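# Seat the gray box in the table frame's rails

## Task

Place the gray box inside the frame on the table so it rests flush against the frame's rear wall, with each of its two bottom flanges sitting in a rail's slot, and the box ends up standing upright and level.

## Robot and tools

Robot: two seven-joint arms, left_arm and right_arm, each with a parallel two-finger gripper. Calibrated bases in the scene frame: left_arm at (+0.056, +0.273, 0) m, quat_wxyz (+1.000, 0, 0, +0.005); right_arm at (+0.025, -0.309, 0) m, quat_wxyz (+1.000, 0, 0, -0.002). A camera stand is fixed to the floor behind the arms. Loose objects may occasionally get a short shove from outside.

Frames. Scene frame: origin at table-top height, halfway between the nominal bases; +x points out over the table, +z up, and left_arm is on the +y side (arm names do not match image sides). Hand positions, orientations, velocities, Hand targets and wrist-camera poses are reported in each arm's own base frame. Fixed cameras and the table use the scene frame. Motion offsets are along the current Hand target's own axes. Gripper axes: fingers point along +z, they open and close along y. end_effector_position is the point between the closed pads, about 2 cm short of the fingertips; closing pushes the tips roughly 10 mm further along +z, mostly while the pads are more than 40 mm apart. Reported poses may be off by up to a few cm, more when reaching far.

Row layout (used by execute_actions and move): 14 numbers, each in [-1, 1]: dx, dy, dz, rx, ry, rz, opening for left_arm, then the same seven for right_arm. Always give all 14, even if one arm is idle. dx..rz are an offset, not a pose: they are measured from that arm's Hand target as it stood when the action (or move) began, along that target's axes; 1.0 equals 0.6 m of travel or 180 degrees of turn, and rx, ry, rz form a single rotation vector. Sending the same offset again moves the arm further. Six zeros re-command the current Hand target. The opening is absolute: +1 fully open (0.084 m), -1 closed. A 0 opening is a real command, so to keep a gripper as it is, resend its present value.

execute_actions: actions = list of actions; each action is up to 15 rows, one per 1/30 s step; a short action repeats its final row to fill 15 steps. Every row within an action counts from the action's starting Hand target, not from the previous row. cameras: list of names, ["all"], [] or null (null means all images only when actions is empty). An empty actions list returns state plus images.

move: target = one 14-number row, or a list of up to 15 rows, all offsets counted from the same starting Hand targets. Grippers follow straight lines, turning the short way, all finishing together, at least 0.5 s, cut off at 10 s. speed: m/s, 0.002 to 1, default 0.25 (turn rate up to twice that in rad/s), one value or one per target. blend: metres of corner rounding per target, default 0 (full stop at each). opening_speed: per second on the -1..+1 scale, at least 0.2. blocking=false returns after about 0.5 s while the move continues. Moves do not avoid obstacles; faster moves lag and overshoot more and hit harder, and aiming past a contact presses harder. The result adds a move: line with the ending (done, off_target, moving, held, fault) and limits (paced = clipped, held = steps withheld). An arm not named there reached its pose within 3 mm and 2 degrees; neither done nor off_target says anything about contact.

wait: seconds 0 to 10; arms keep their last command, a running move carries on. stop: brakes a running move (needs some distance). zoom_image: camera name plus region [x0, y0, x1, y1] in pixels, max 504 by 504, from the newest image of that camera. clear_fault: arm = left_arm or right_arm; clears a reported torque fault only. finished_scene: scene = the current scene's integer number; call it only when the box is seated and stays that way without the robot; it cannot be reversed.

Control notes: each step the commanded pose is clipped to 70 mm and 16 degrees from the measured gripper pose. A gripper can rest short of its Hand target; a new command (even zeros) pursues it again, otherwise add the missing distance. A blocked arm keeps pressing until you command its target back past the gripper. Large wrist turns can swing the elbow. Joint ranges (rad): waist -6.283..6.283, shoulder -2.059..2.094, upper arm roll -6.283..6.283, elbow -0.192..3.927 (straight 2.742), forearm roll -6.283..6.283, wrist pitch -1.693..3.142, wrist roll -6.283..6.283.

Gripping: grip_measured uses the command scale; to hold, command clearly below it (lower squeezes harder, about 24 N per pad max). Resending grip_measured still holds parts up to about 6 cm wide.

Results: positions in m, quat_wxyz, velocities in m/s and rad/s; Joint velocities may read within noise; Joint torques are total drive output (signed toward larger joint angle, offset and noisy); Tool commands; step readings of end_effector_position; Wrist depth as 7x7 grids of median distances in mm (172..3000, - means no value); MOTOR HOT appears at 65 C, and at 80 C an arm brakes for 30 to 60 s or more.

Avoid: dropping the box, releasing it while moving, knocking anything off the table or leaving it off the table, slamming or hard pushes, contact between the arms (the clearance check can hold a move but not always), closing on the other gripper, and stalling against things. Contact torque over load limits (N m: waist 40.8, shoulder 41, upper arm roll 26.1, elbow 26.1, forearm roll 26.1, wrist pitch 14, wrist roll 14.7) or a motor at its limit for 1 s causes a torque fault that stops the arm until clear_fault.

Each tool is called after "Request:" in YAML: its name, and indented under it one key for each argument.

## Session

Request:
execute_actions:
  actions: []

Request:
zoom_image:
  camera: "cam_head_left"
  region: [160, 200, 600, 480]

Scene clock: 0.00 s.
left_arm: end_effector_position=(+0.6592, -0.1002, +0.3124) grip_measured=+1.00 end_effector_quat_wxyz=(+0.146, +0.901, -0.085, +0.400) | right_arm: end_effector_position=(+0.2459, +0.1515, +0.3229) grip_measured=+1.00 end_effector_quat_wxyz=(-0.589, +0.000, +0.806, +0.058)
Joint positions: left_arm=[-0.104 0.176 -0.05 1.225 -0.861 0.288 0.78 0.084] | right_arm=[0.973 0.399 -0.896 1.444 0.474 2.465 -3.099 0.084]
Joint velocities: within noise
Joint torques (N m): no reading
Motor temperatures (°C): left_arm=[34 40 36 43 36 36 39] | right_arm=[32 40 37 37 38 34 40]
Wrist depth (mm): cam_left_wrist=[1288 1358 1417 1493 1589 1677 1758 / 1375 1437 1523 1619 1715 1809 1919 / 1477 1564 1665 1767 1877 2020 2132 / 1564 1661 1754 1852 1979 2119 2172 / 1446 1519 1607 1686 1767 1838 1968 / 1322 1386 1440 544 561 594 628 / 439 457 353 497 520 543 570] | cam_right_wrist=[1649 253 251 1719 1741 1776 1790 / 1706 267 269 1776 1809 1842 1893 / 1781 282 297 1310 1908 1919 1908 / 1823 331 387 1940 1962 2014 2026 / - 312 393 1996 2056 2062 2125 / - 327 2038 2062 2138 2138 2192 / 618 347 652 677 694 714 737]
Hand target: left_arm +0.6592, -0.1002, +0.3124; +0.146, +0.901, -0.085, +0.400 | right_arm +0.2459, +0.1515, +0.3229; -0.589, +0.000, +0.806, +0.058
Tool commands: left_gripper/opening=+1.0 right_gripper/opening=+1.0

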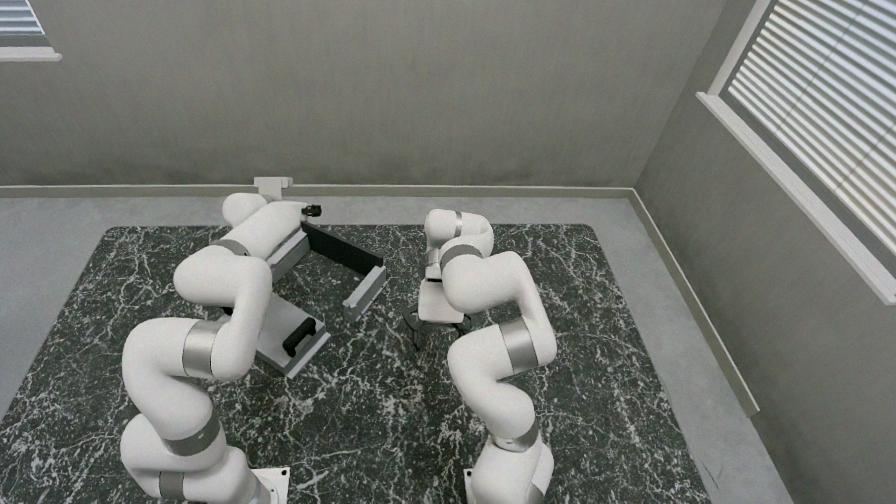

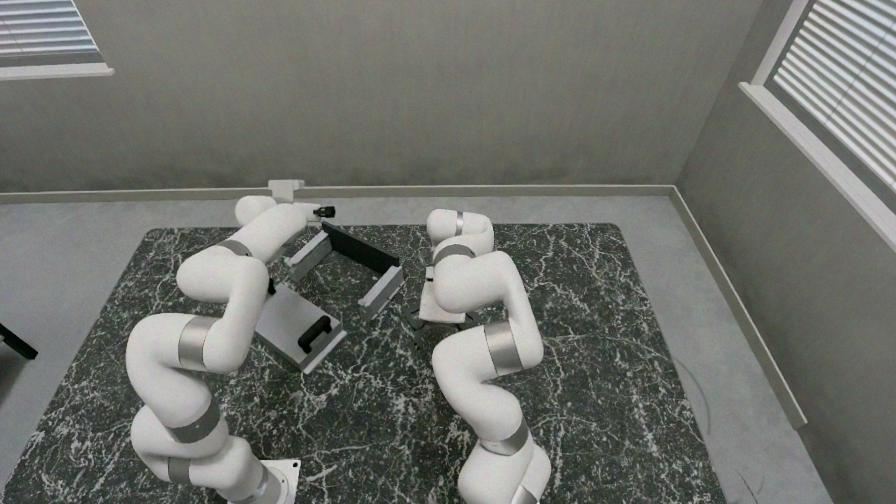

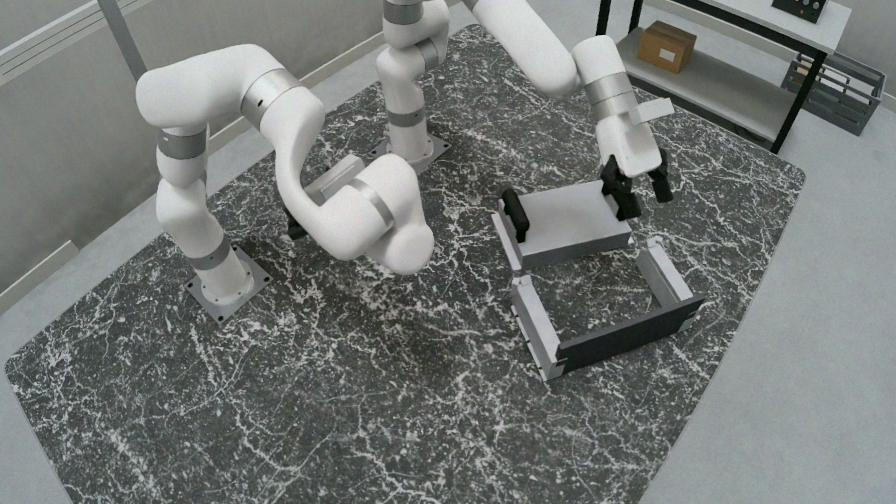

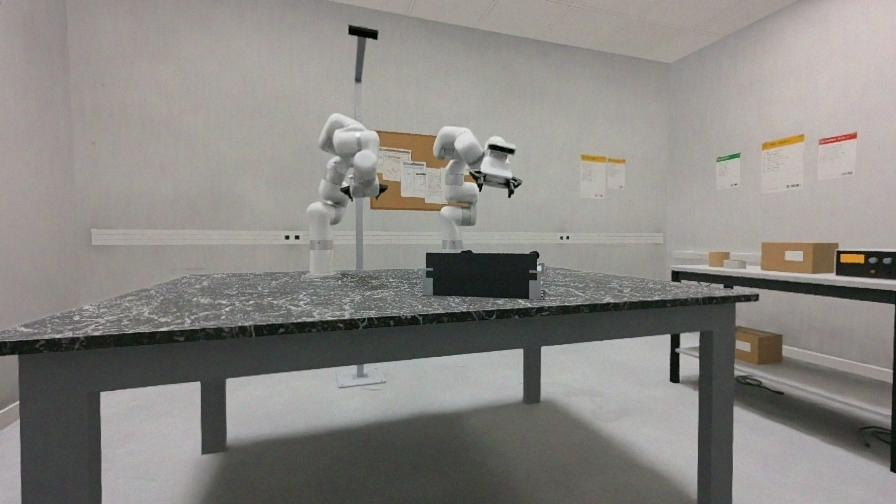

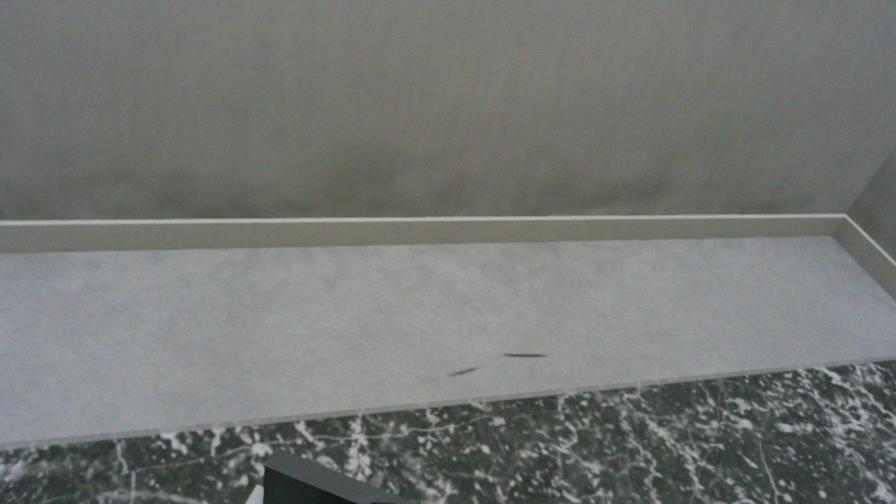

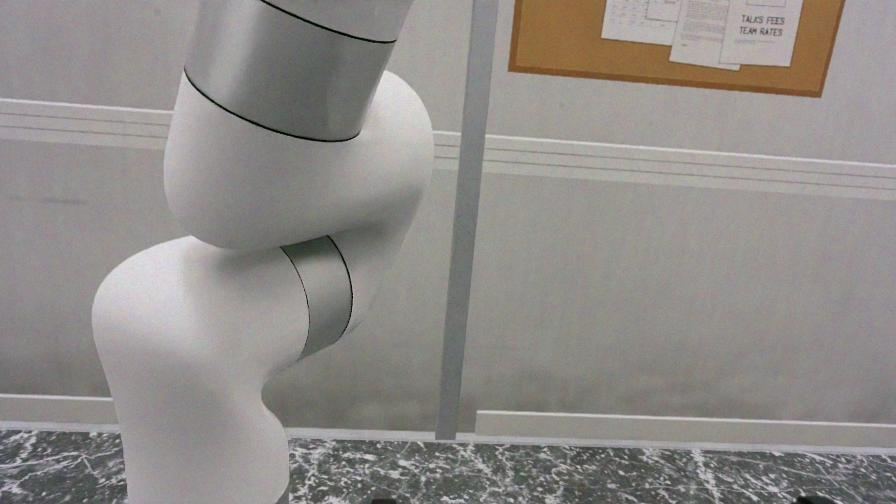

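Scaled by 1.145 from the camera's 896x504 image, which has a finer 1280x720 frame.

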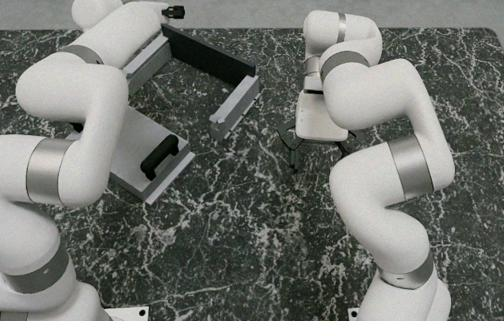

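Request:
move:
  target: [-0.165,-0.119,-0.198,0.009,-0.282,0.133,1,-0.074,0.343,0,-0.084,-0.401,0.167,1]
  speed: 0.4
  cameras: ["cam_left_wrist","cam_right_wrist","cam_high"]

Request:
zoom_image:
  camera: "cam_left_wrist"
  region: [100, 0, 500, 300]

Request:
zoom_image:
  camera: "cam_left_wrist"
  region: [496, 0, 896, 300]

Scene clock: 66.73 s.
left_arm: end_effector_position=(+0.5299, +0.0101, +0.3003) grip_measured=+1.00 end_effector_quat_wxyz=(+0.000, +0.950, -0.312, +0.001) | right_arm: end_effector_position=(+0.2736, +0.3590, +0.2999) grip_measured=+1.00 end_effector_quat_wxyz=(+0.002, +0.300, +0.954, +0.000)
Joint positions: left_arm=[-0.066 0.175 0.095 1.538 -0.017 1.362 0.667 0.084] | right_arm=[1.535 -0.116 -0.579 1.217 -0.069 1.314 -1.556 0.084]
Joint torques (N m): left_arm=[-6.55 -15.3 1.84 26.06 1.59 -0.72 1.39] | right_arm=[4.2 -11.85 2.88 24.38 -1.45 -3.13 1.39]
Motor temperatures (°C): left_arm=[33 43 36 53 36 36 39] | right_arm=[32 41 38 43 38 34 40]
Wrist depth (mm): cam_left_wrist=[429 428 368 428 428 427 367 / 430 428 357 428 428 427 396 / 430 430 353 428 428 427 402 / 430 429 429 428 428 428 428 / 430 429 429 378 377 377 428 / 431 430 319 378 377 376 368 / 430 431 318 378 378 376 323] | cam_right_wrist=[430 430 429 428 428 427 428 / 428 428 428 428 428 428 429 / 430 429 429 428 429 428 428 / 429 428 429 428 428 428 428 / 430 428 429 429 429 427 392 / 429 429 428 429 428 428 376 / 428 428 428 428 428 427 377]
Hand target: left_arm +0.5299, +0.0101, +0.3003; +0.000, +0.950, -0.312, +0.001 | right_arm +0.2736, +0.3590, +0.2999; +0.002, +0.300, +0.954, +0.000
Off the commanded pose: left_arm 0.000 m, 0 deg | right_arm 0.000 m, 0 deg.
move: done
Images, in order (width x height): cam_high 896x504, cam_left_wrist 896x504, cam_right_wrist 896x504.

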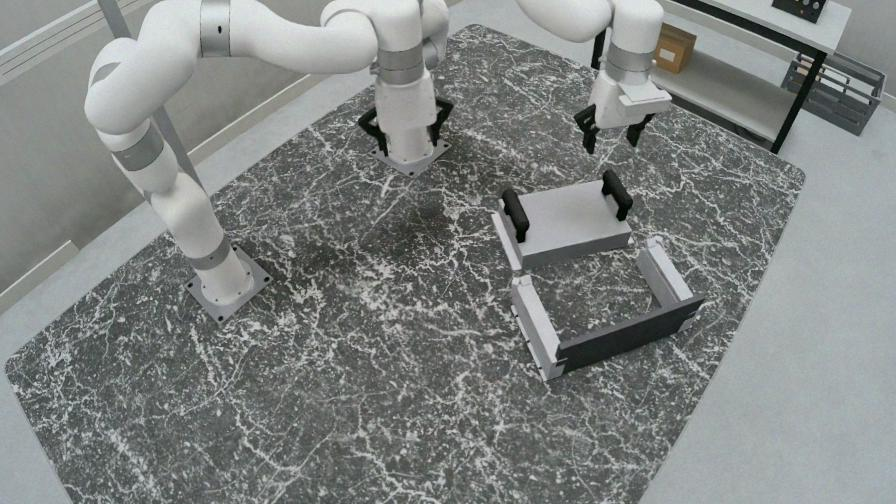

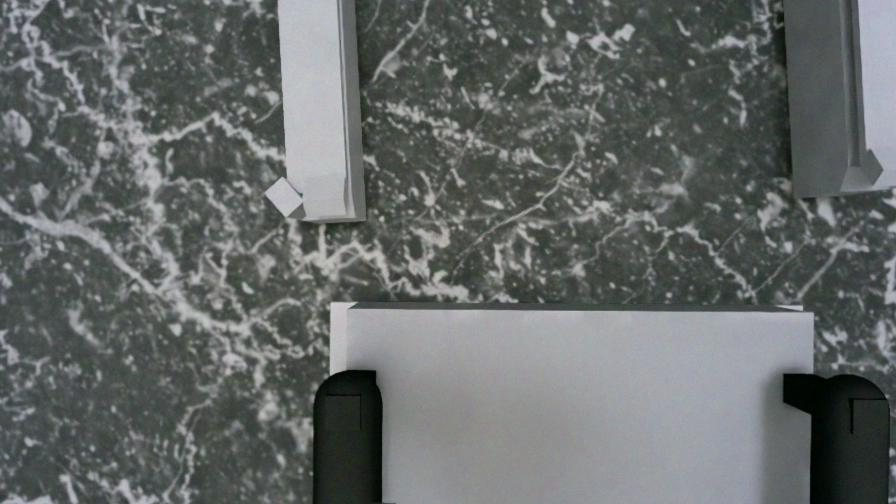

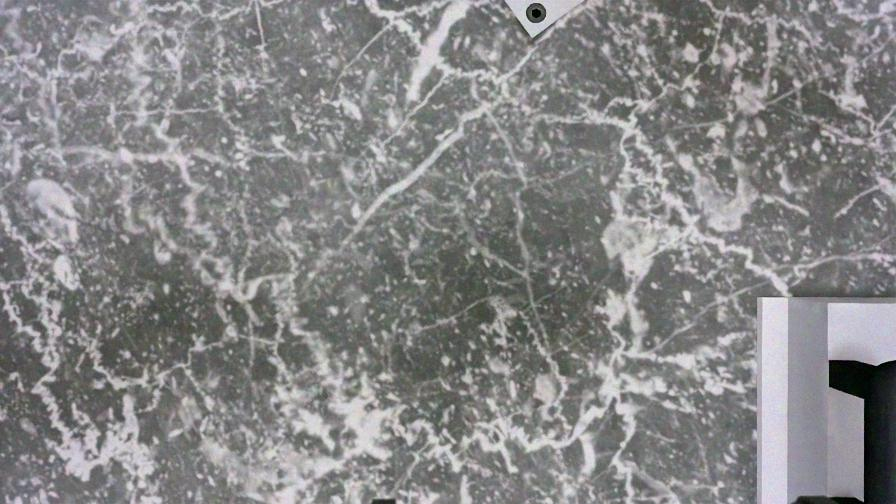

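Scaled by 1.260 from the camera's 896x504 image, which has a finer 1280x720 frame.

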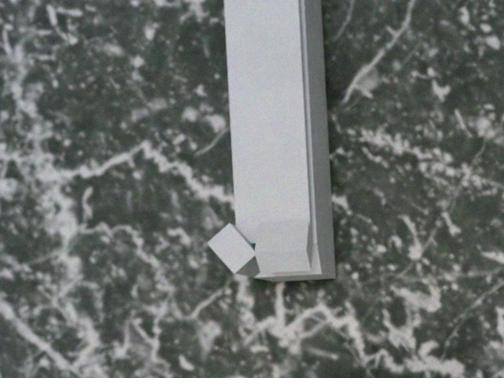

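Scaled by 1.260 from the camera's 896x504 image, which has a finer 1280x720 frame.

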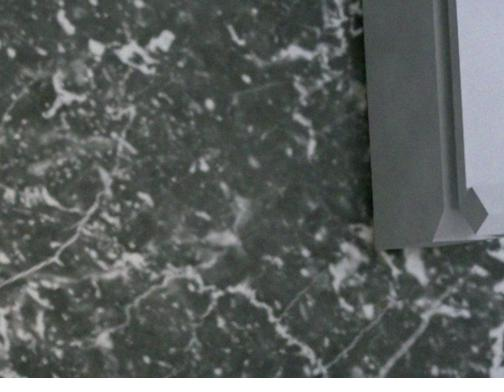

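Request:
zoom_image:
  camera: "cam_left_wrist"
  region: [770, 100, 896, 210]

Request:
wait:
  seconds: 0
  cameras: ["cam_low"]

Request:
zoom_image:
  camera: "cam_low"
  region: [415, 240, 555, 310]

Scaled by 4.000 from the camera's 896x504 image, which has a finer 1280x720 frame.

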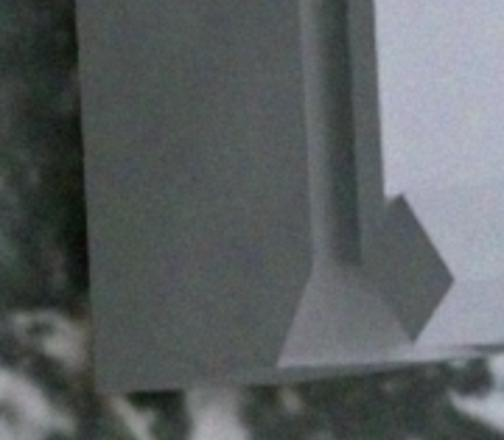

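Scene clock: 96.33 s.
left_arm: end_effector_position=(+0.5299, +0.0101, +0.3003) grip_measured=+1.00 end_effector_quat_wxyz=(+0.000, +0.950, -0.312, +0.001) | right_arm: end_effector_position=(+0.2736, +0.3590, +0.2999) grip_measured=+1.00 end_effector_quat_wxyz=(+0.002, +0.300, +0.954, +0.000)
Joint positions: left_arm=[-0.066 0.175 0.095 1.538 -0.017 1.362 0.667 0.084] | right_arm=[1.535 -0.116 -0.579 1.217 -0.069 1.314 -1.556 0.084]
Joint torques (N m): left_arm=[-6.51 -15.33 -2.6 26.04 1.05 -1.29 1.4] | right_arm=[3.78 -11.3 2.85 24.05 -1.65 -2.97 1.16]
Motor temperatures (°C): left_arm=[34 42 36 56 35 36 40] | right_arm=[33 40 37 49 38 35 40]
Wrist depth (mm): cam_left_wrist=[429 428 369 429 427 427 367 / 429 429 358 428 428 426 395 / 430 428 352 429 428 427 402 / 430 430 428 428 428 427 427 / 429 429 428 377 377 377 427 / 430 429 319 378 378 377 368 / 430 431 319 378 378 376 322] | cam_right_wrist=[428 429 429 429 428 429 427 / 429 429 429 428 429 428 428 / 429 428 429 428 428 428 428 / 430 430 427 428 428 428 427 / 428 429 429 428 427 427 391 / 428 429 428 429 428 428 377 / 430 429 428 428 427 427 375]
Hand target: left_arm +0.5299, +0.0101, +0.3003; +0.000, +0.950, -0.312, +0.001 | right_arm +0.2736, +0.3590, +0.2999; +0.002, +0.300, +0.954, +0.000
Tool commands: left_gripper/opening=+1.0 right_gripper/opening=+1.0
Off the commanded pose: left_arm 0.000 m, 0 deg | right_arm 0.000 m, 0 deg.
Images, in order (width x height): cam_low 896x504.

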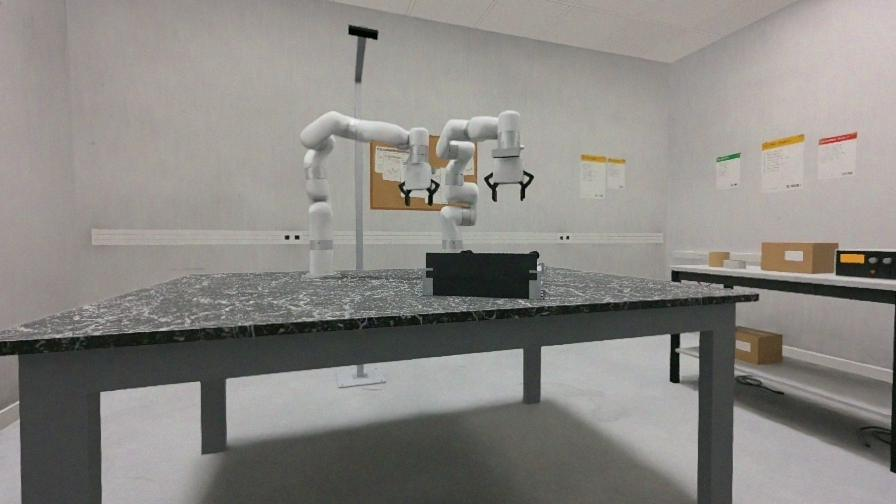

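Scaled by 3.600 from the camera's 896x504 image, which has a finer 1280x720 frame.

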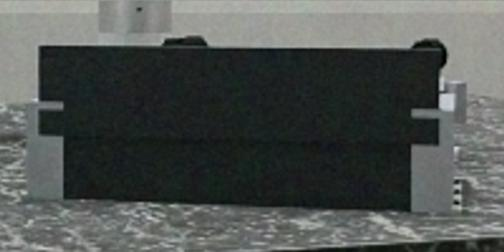

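Request:
move:
  target: [-0.133,-0.142,0.15,0,0,0.002,1,-0.055,0.353,0.13,0,0,0,1]
  speed: 0.35
  cameras: ["cam_left_wrist","cam_right_wrist"]

Scene clock: 171.73 s.
left_arm: end_effector_position=(+0.5164, +0.1260, +0.2102) grip_measured=+1.00 end_effector_quat_wxyz=(+0.000, +0.949, -0.315, +0.001) | right_arm: end_effector_position=(+0.4222, +0.5136, +0.2222) grip_measured=+1.00 end_effector_quat_wxyz=(+0.002, +0.300, +0.954, +0.000)
Joint positions: left_arm=[0.07 0.217 0.185 1.331 -0.045 1.117 0.913 0.084] | right_arm=[1.171 0.816 -0.572 2.195 0.404 1.472 -1.818 0.084]
Joint torques (N m): left_arm=[7 -15.83 4.71 18.98 -2.04 -3.62 1.35] | right_arm=[-3.68 -36.1 -2.37 22.89 1.92 -0.5 1.4]
Motor temperatures (°C): left_arm=[33 42 36 57 35 36 40] | right_arm=[33 40 37 52 38 35 40]
Wrist depth (mm): cam_left_wrist=[339 339 339 339 339 338 338 / 339 339 339 338 339 338 337 / 339 339 339 339 287 287 287 / 340 340 340 339 227 287 287 / 340 339 340 339 227 288 287 / 340 340 340 339 227 287 288 / 340 340 339 339 227 287 287] | cam_right_wrist=[351 350 350 349 350 348 348 / 350 350 350 349 348 349 348 / 350 350 349 349 350 349 349 / 351 350 349 350 348 348 349 / 349 350 349 349 297 297 297 / 349 350 349 349 297 297 296 / 350 349 348 349 297 297 297]
Hand target: left_arm +0.5164, +0.1260, +0.2102; +0.000, +0.949, -0.315, +0.001 | right_arm +0.4223, +0.5136, +0.2222; +0.002, +0.300, +0.954, +0.000
Off the commanded pose: left_arm 0.000 m, 0 deg | right_arm 0.000 m, 0 deg.
move: done
Images, in order (width x height): cam_left_wrist 896x504, cam_right_wrist 896x504.

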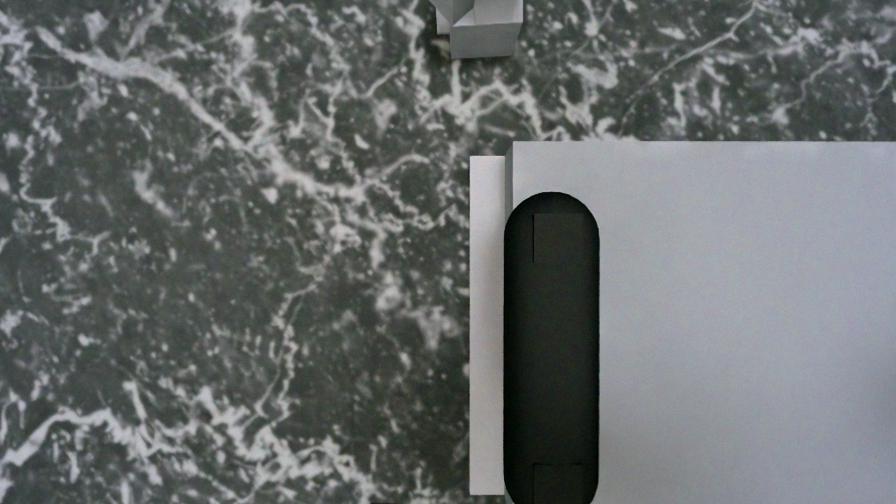

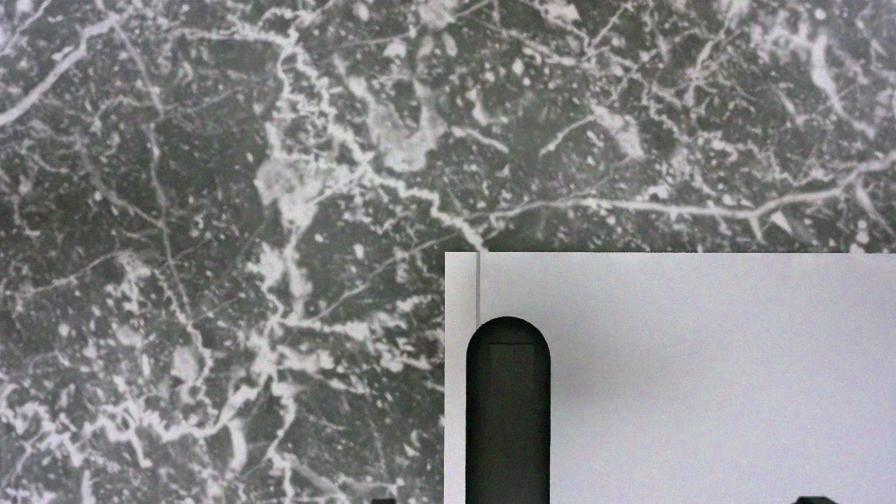

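Request:
move:
  target:
    - [0.0133,0.0058,0.05,0,0.139,0,1,0,0.0138,0.07,0,-0.139,0,1]
    - [0.0133,0.0058,0.1787,0,0.139,0,1,0,0.0138,0.1987,0,-0.139,0,1]
  speed: [0.3,0.12]
  blend: [0.01,0]
  cameras: ["cam_left_wrist","cam_right_wrist","cam_high"]

Scene clock: 192.37 s.
left_arm: end_effector_position=(+0.5208, +0.1184, +0.1030) grip_measured=+1.00 end_effector_quat_wxyz=(+0.068, +0.926, -0.308, +0.206) | right_arm: end_effector_position=(+0.4274, +0.5203, +0.1030) grip_measured=+1.00 end_effector_quat_wxyz=(+0.208, +0.293, +0.931, -0.065)
Joint positions: left_arm=[0.194 0.255 0.119 0.97 -0.746 0.579 1.553 0.084] | right_arm=[1.433 0.981 -0.706 1.967 0.143 1.133 -1.606 0.084]
Joint torques (N m): left_arm=[7.2 -14.77 -2.69 22.93 -2.3 -3.49 1.55] | right_arm=[-3.34 -35.92 -5.29 13.58 1.4 -3.06 1.32]
Wrist depth (mm): cam_left_wrist=[321 320 321 213 321 321 322 / 305 305 305 244 305 306 306 / 290 291 291 282 287 291 291 / 274 274 274 - - 217 217 / 262 262 262 - - 208 208 / 248 248 248 - - 197 197 / 239 238 239 - - 189 190] | cam_right_wrist=[179 179 179 179 179 178 179 / 188 188 188 188 188 188 188 / 199 199 199 193 - - 173 / 207 208 208 - - - - / 221 220 221 - - - - / 235 235 232 - - - 174 / 247 248 - - 180 180 180]
Hand target: left_arm +0.5208, +0.1184, +0.1030; +0.068, +0.926, -0.308, +0.206 | right_arm +0.4274, +0.5202, +0.1030; +0.208, +0.293, +0.931, -0.065
Off the commanded pose: left_arm 0.000 m, 0 deg | right_arm 0.000 m, 0 deg.
move: done
Images, in order (width x height): cam_high 896x504, cam_left_wrist 896x504, cam_right_wrist 896x504.

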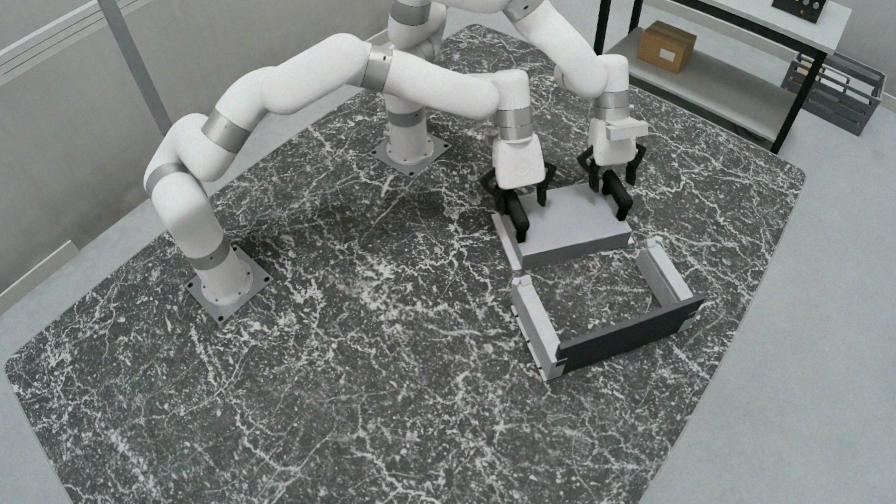

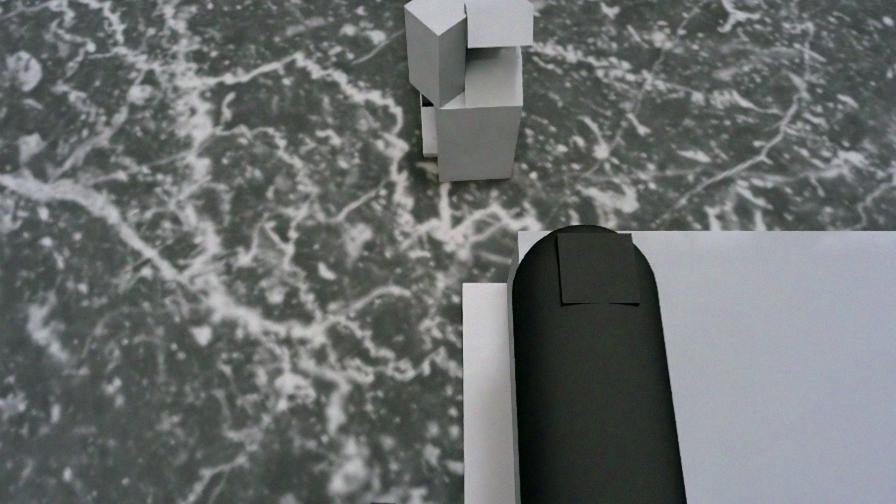

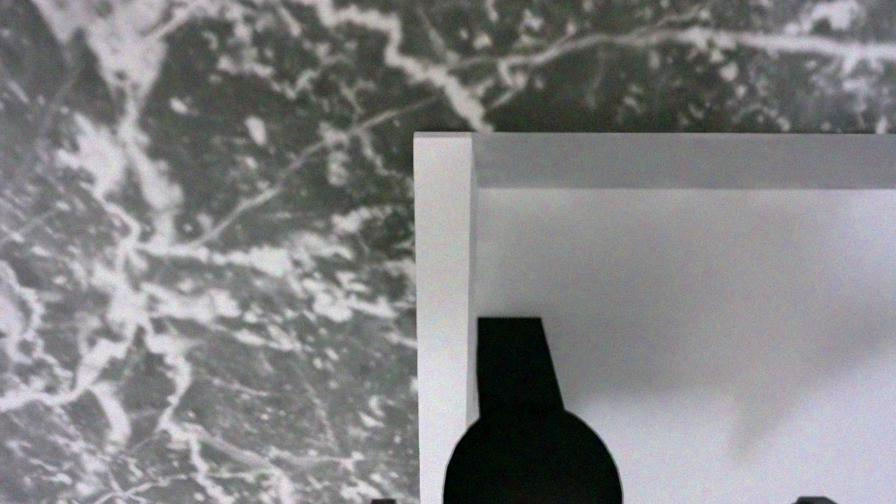

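Request:
move:
  target:
    - [0,0,0,0,0,0,-1,0,0,0,0,0,0,-1]
    - [0.0441,0,-0.0944,0,0,0,-1,-0.0441,0,-0.0944,0,0,0,-1]
    - [0.086,0.0305,-0.0748,0.0073,0,-0.0156,-1,-0.1078,-0.0293,-0.0646,-0.0073,0,-0.0156,-1]
  speed: 0.06
  opening_speed: 1.5
  cameras: ["cam_left_wrist","cam_right_wrist","cam_high"]

Request:
zoom_image:
  camera: "cam_high"
  region: [470, 180, 720, 390]

Scene clock: 236.47 s.
left_arm: end_effector_position=(+0.5324, +0.0883, +0.1658) grip_measured=-0.02 end_effector_quat_wxyz=(+0.061, +0.934, -0.282, +0.209) | right_arm: end_effector_position=(+0.4510, +0.4806, +0.1651) grip_measured=+0.10 end_effector_quat_wxyz=(+0.209, +0.268, +0.938, -0.062)
Joint positions: left_arm=[0.128 0.129 0.123 0.98 -0.59 0.63 1.278 0.043] | right_arm=[1.441 0.82 -0.752 1.845 0.096 1.126 -1.735 0.049]
Joint torques (N m): left_arm=[-28.34 -22.44 -30.42 2.88 0.29 12.69 -0.92] | right_arm=[8.8 -54.34 -8.05 38.42 -0.15 -17.26 -1.47]
Wrist depth (mm): cam_left_wrist=[404 404 403 309 402 402 402 / 384 383 383 293 383 382 382 / 366 366 365 275 365 364 364 / 344 344 344 - 349 220 220 / 330 330 329 - - 210 210 / 312 312 312 - - 199 198 / 301 300 300 - - 191 191] | cam_right_wrist=[238 238 238 237 237 236 236 / 251 250 250 247 246 243 245 / 265 264 265 - - - - / 277 276 276 - - - - / 294 293 289 - - - - / 314 312 308 - - - 173 / 330 330 - - - 179 179]
Hand target: left_arm +0.5321, +0.0871, +0.1655; +0.063, +0.934, -0.283, +0.208 | right_arm +0.4517, +0.4817, +0.1656; +0.210, +0.268, +0.938, -0.059
Off the commanded pose: left_arm 0.001 m, 0 deg | right_arm 0.001 m, 0 deg.
move: done
Images, in order (width x height): cam_high 896x504, cam_left_wrist 896x504, cam_right_wrist 896x504.

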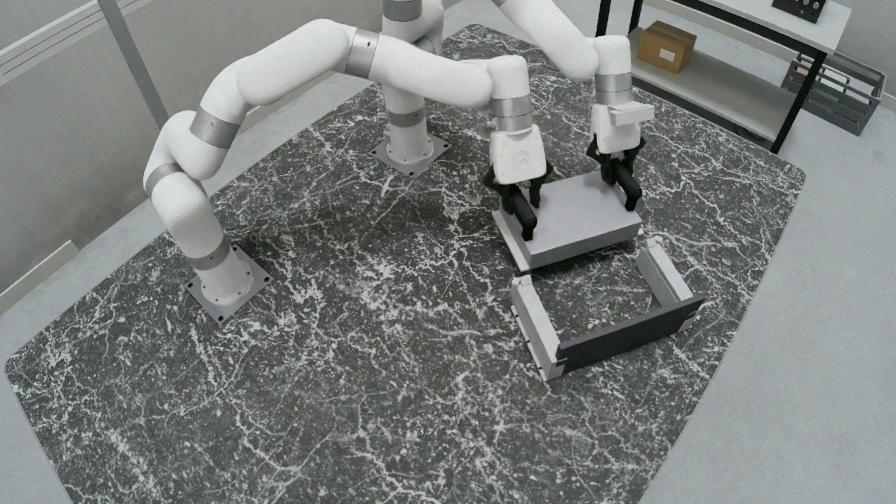

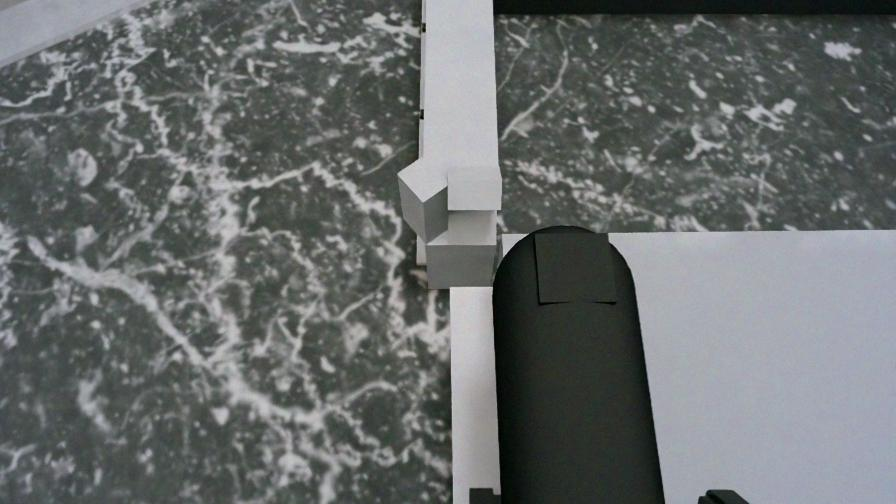

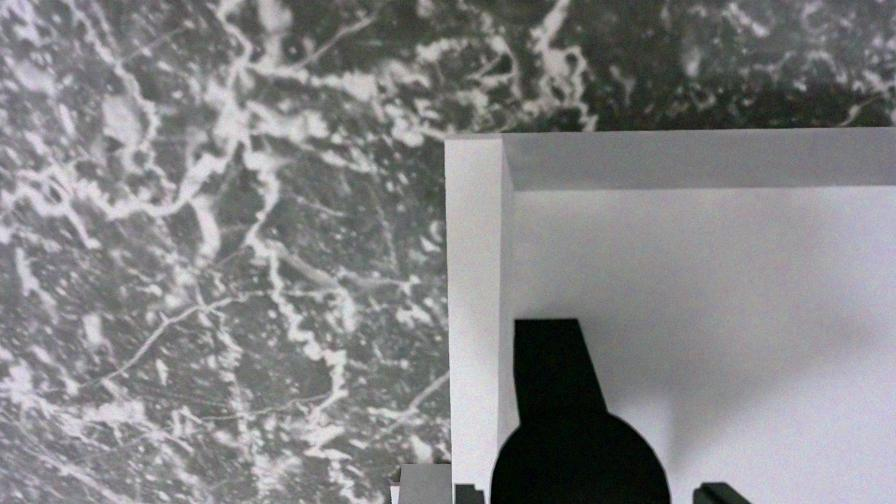

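Scaled by 2.016 from the camera's 896x504 image, which has a finer 1280x720 frame.

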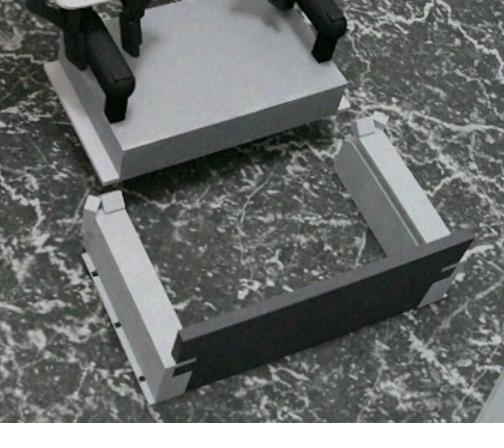

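Request:
move:
  target:
    - [0.0226,0.0133,0.0106,0,0,0,-1,-0.0226,-0.0133,0.0106,0,0,0,-1]
    - [0.1102,0.0145,0.0515,0,0,0,-1,-0.1102,-0.0133,0.0515,0,0,0,-1]
  speed: 0.05
  blend: [0.004,0]
  cameras: ["cam_left_wrist","cam_right_wrist","cam_high"]

Request:
zoom_image:
  camera: "cam_high"
  region: [470, 180, 720, 390]

Scene clock: 272.00 s.
left_arm: end_effector_position=(+0.5544, +0.0840, +0.1636) grip_measured=-0.26 end_effector_quat_wxyz=(+0.057, +0.941, -0.262, +0.204) | right_arm: end_effector_position=(+0.4748, +0.4509, +0.1642) grip_measured=-0.26 end_effector_quat_wxyz=(+0.202, +0.269, +0.939, -0.071)
Joint positions: left_arm=[0.083 0.19 0.147 1.05 -0.569 0.622 1.194 0.033] | right_arm=[1.397 0.803 -0.758 1.81 0.1 1.108 -1.795 0.033]
Joint torques (N m): left_arm=[14.82 -21.93 32.11 36.71 -0.26 -16.33 0.12] | right_arm=[-2.91 -37.73 -11.63 5.35 -1.36 7.75 -0.05]
Motor temperatures (°C): left_arm=[36 42 52 47 35 49 40] | right_arm=[33 48 40 71 38 67 40]
Wrist depth (mm): cam_left_wrist=[391 391 392 299 386 387 387 / 372 373 374 285 374 376 375 / 356 356 356 268 353 357 358 / 336 336 336 - 342 224 223 / 321 322 323 - - 214 213 / 306 306 306 - - 203 202 / 294 294 295 - - 195 194] | cam_right_wrist=[242 241 240 239 238 237 236 / 254 253 252 245 243 185 241 / 269 267 266 262 - - - / 281 279 278 276 - - - / 298 296 291 - - - - / 317 315 310 - - 175 175 / 334 333 331 - - 185 185]
Hand target: left_arm +0.5544, +0.0840, +0.1636; +0.057, +0.941, -0.262, +0.204 (not the last commanded pose) | right_arm +0.4748, +0.4509, +0.1642; +0.202, +0.269, +0.939, -0.071 (not the last commanded pose)
Tool commands: left_gripper/opening=-1.0 right_gripper/opening=-1.0
Off the commanded pose: left_arm 0.056 m, 3 deg | right_arm 0.038 m, 2 deg.
TORQUE FAULT: the external load on joint 3 (upper arm roll) of the left arm reached its load limit, and that arm stopped. TORQUE FAULT: the external load on joint 6 (wrist pitch) of the right arm reached its load limit, and that arm stopped. On each arm, the contact can be on any part of the arm beyond the joint that stopped it, not only on its tool. The stops overlap, and so far they count together as 1 of the actions that you can send in this scene. A torque fault puts only its own arm into a fault stop. Those arms' remaining commands of this call were not run. The hold on each of those joints was moved back by the arms themselves, up to 3 degrees, as the stops began, but on the right arm a joint was then at its load limit, so there every hold on the arm was set where the arm was. The right arm may still press on what stopped it. Those arms are still stopped at the end of this call. While their stops run, those arms, their grippers or tools too, take no new command.
End effector pose when the fault began: left_arm: position (+0.5602, +0.0609, +0.1660), quat_wxyz (+0.061, +0.935, -0.281, +0.209) | right_arm: position (+0.4805, +0.4532, +0.1658), quat_wxyz (+0.209, +0.268, +0.939, -0.061)
Joint positions when the fault began: left_arm=[0.086 0.189 0.099 1.052 -0.569 0.612 1.195 0.043] | right_arm=[1.395 0.803 -0.76 1.806 0.099 1.081 -1.795 0.049]
MOTOR HOT: joint 4 (elbow) of the right arm reports 71 °C; the controller stops that arm at 80 °C. To cool a motor, set the load down, stop pushing, or move to a pose that needs little force. At that limit the right arm can sag while its brakes close.
CLEAR FAULT: each arm stays stopped (state 4) until you call clear_fault with its name: clear_fault(arm="left_arm"), clear_fault(arm="right_arm").
move: fault (left_arm, right_arm); path passed 1 of 2 targets
Images, in order (width x height): cam_high 896x504, cam_left_wrist 896x504, cam_right_wrist 896x504.

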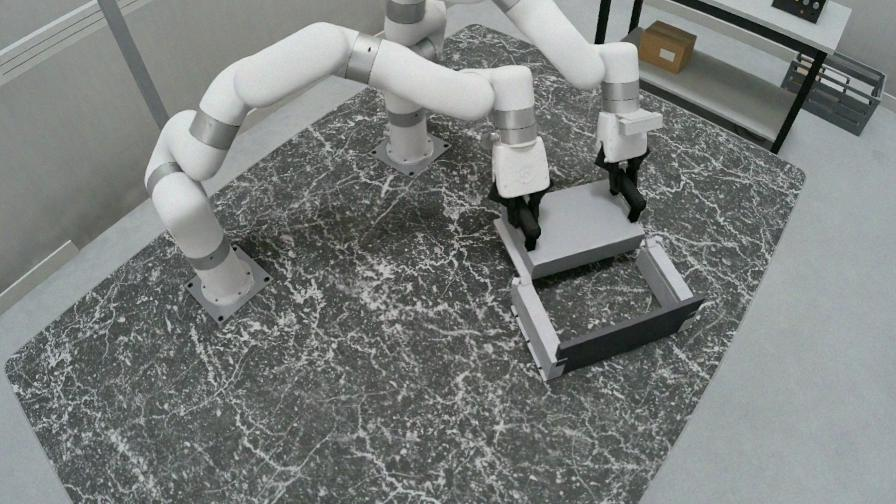

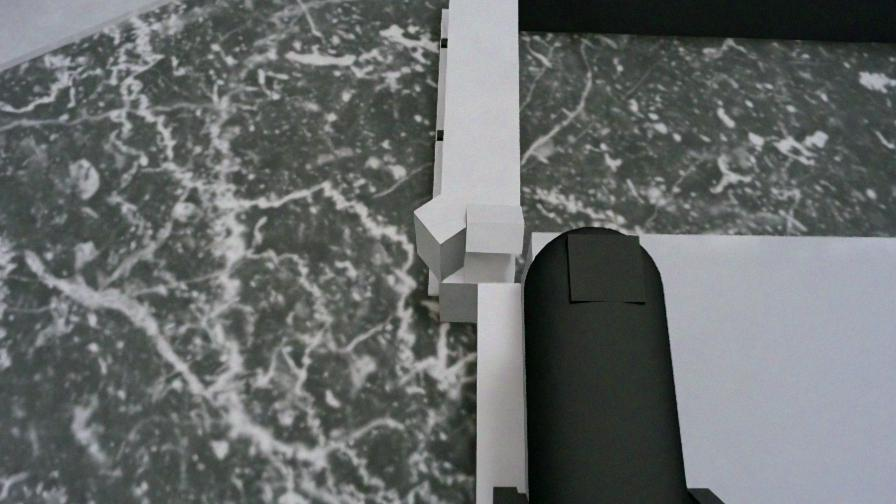

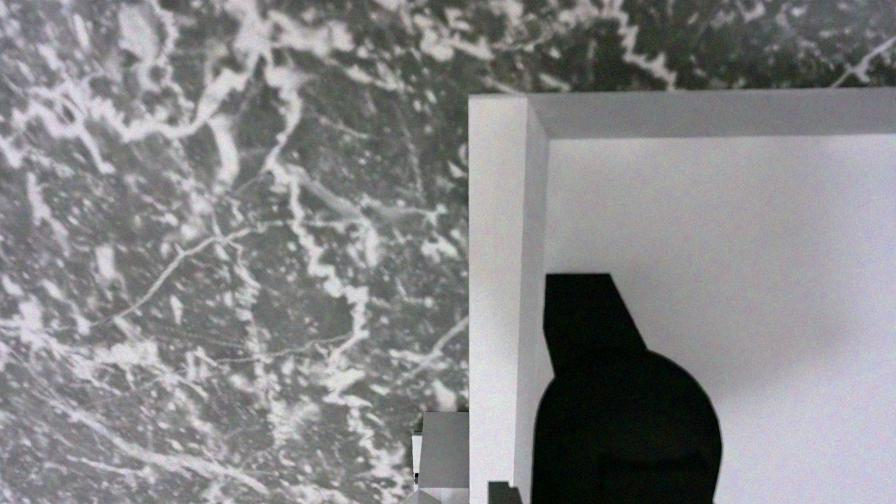

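Scaled by 2.016 from the camera's 896x504 image, which has a finer 1280x720 frame.

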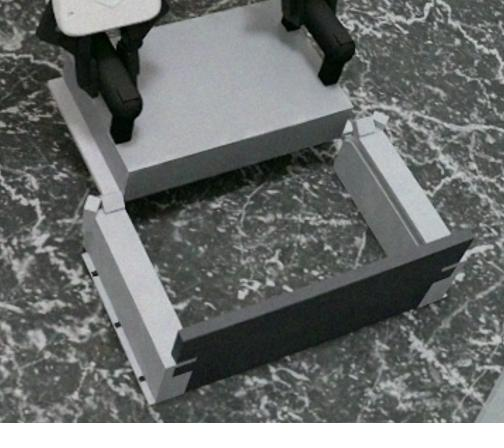

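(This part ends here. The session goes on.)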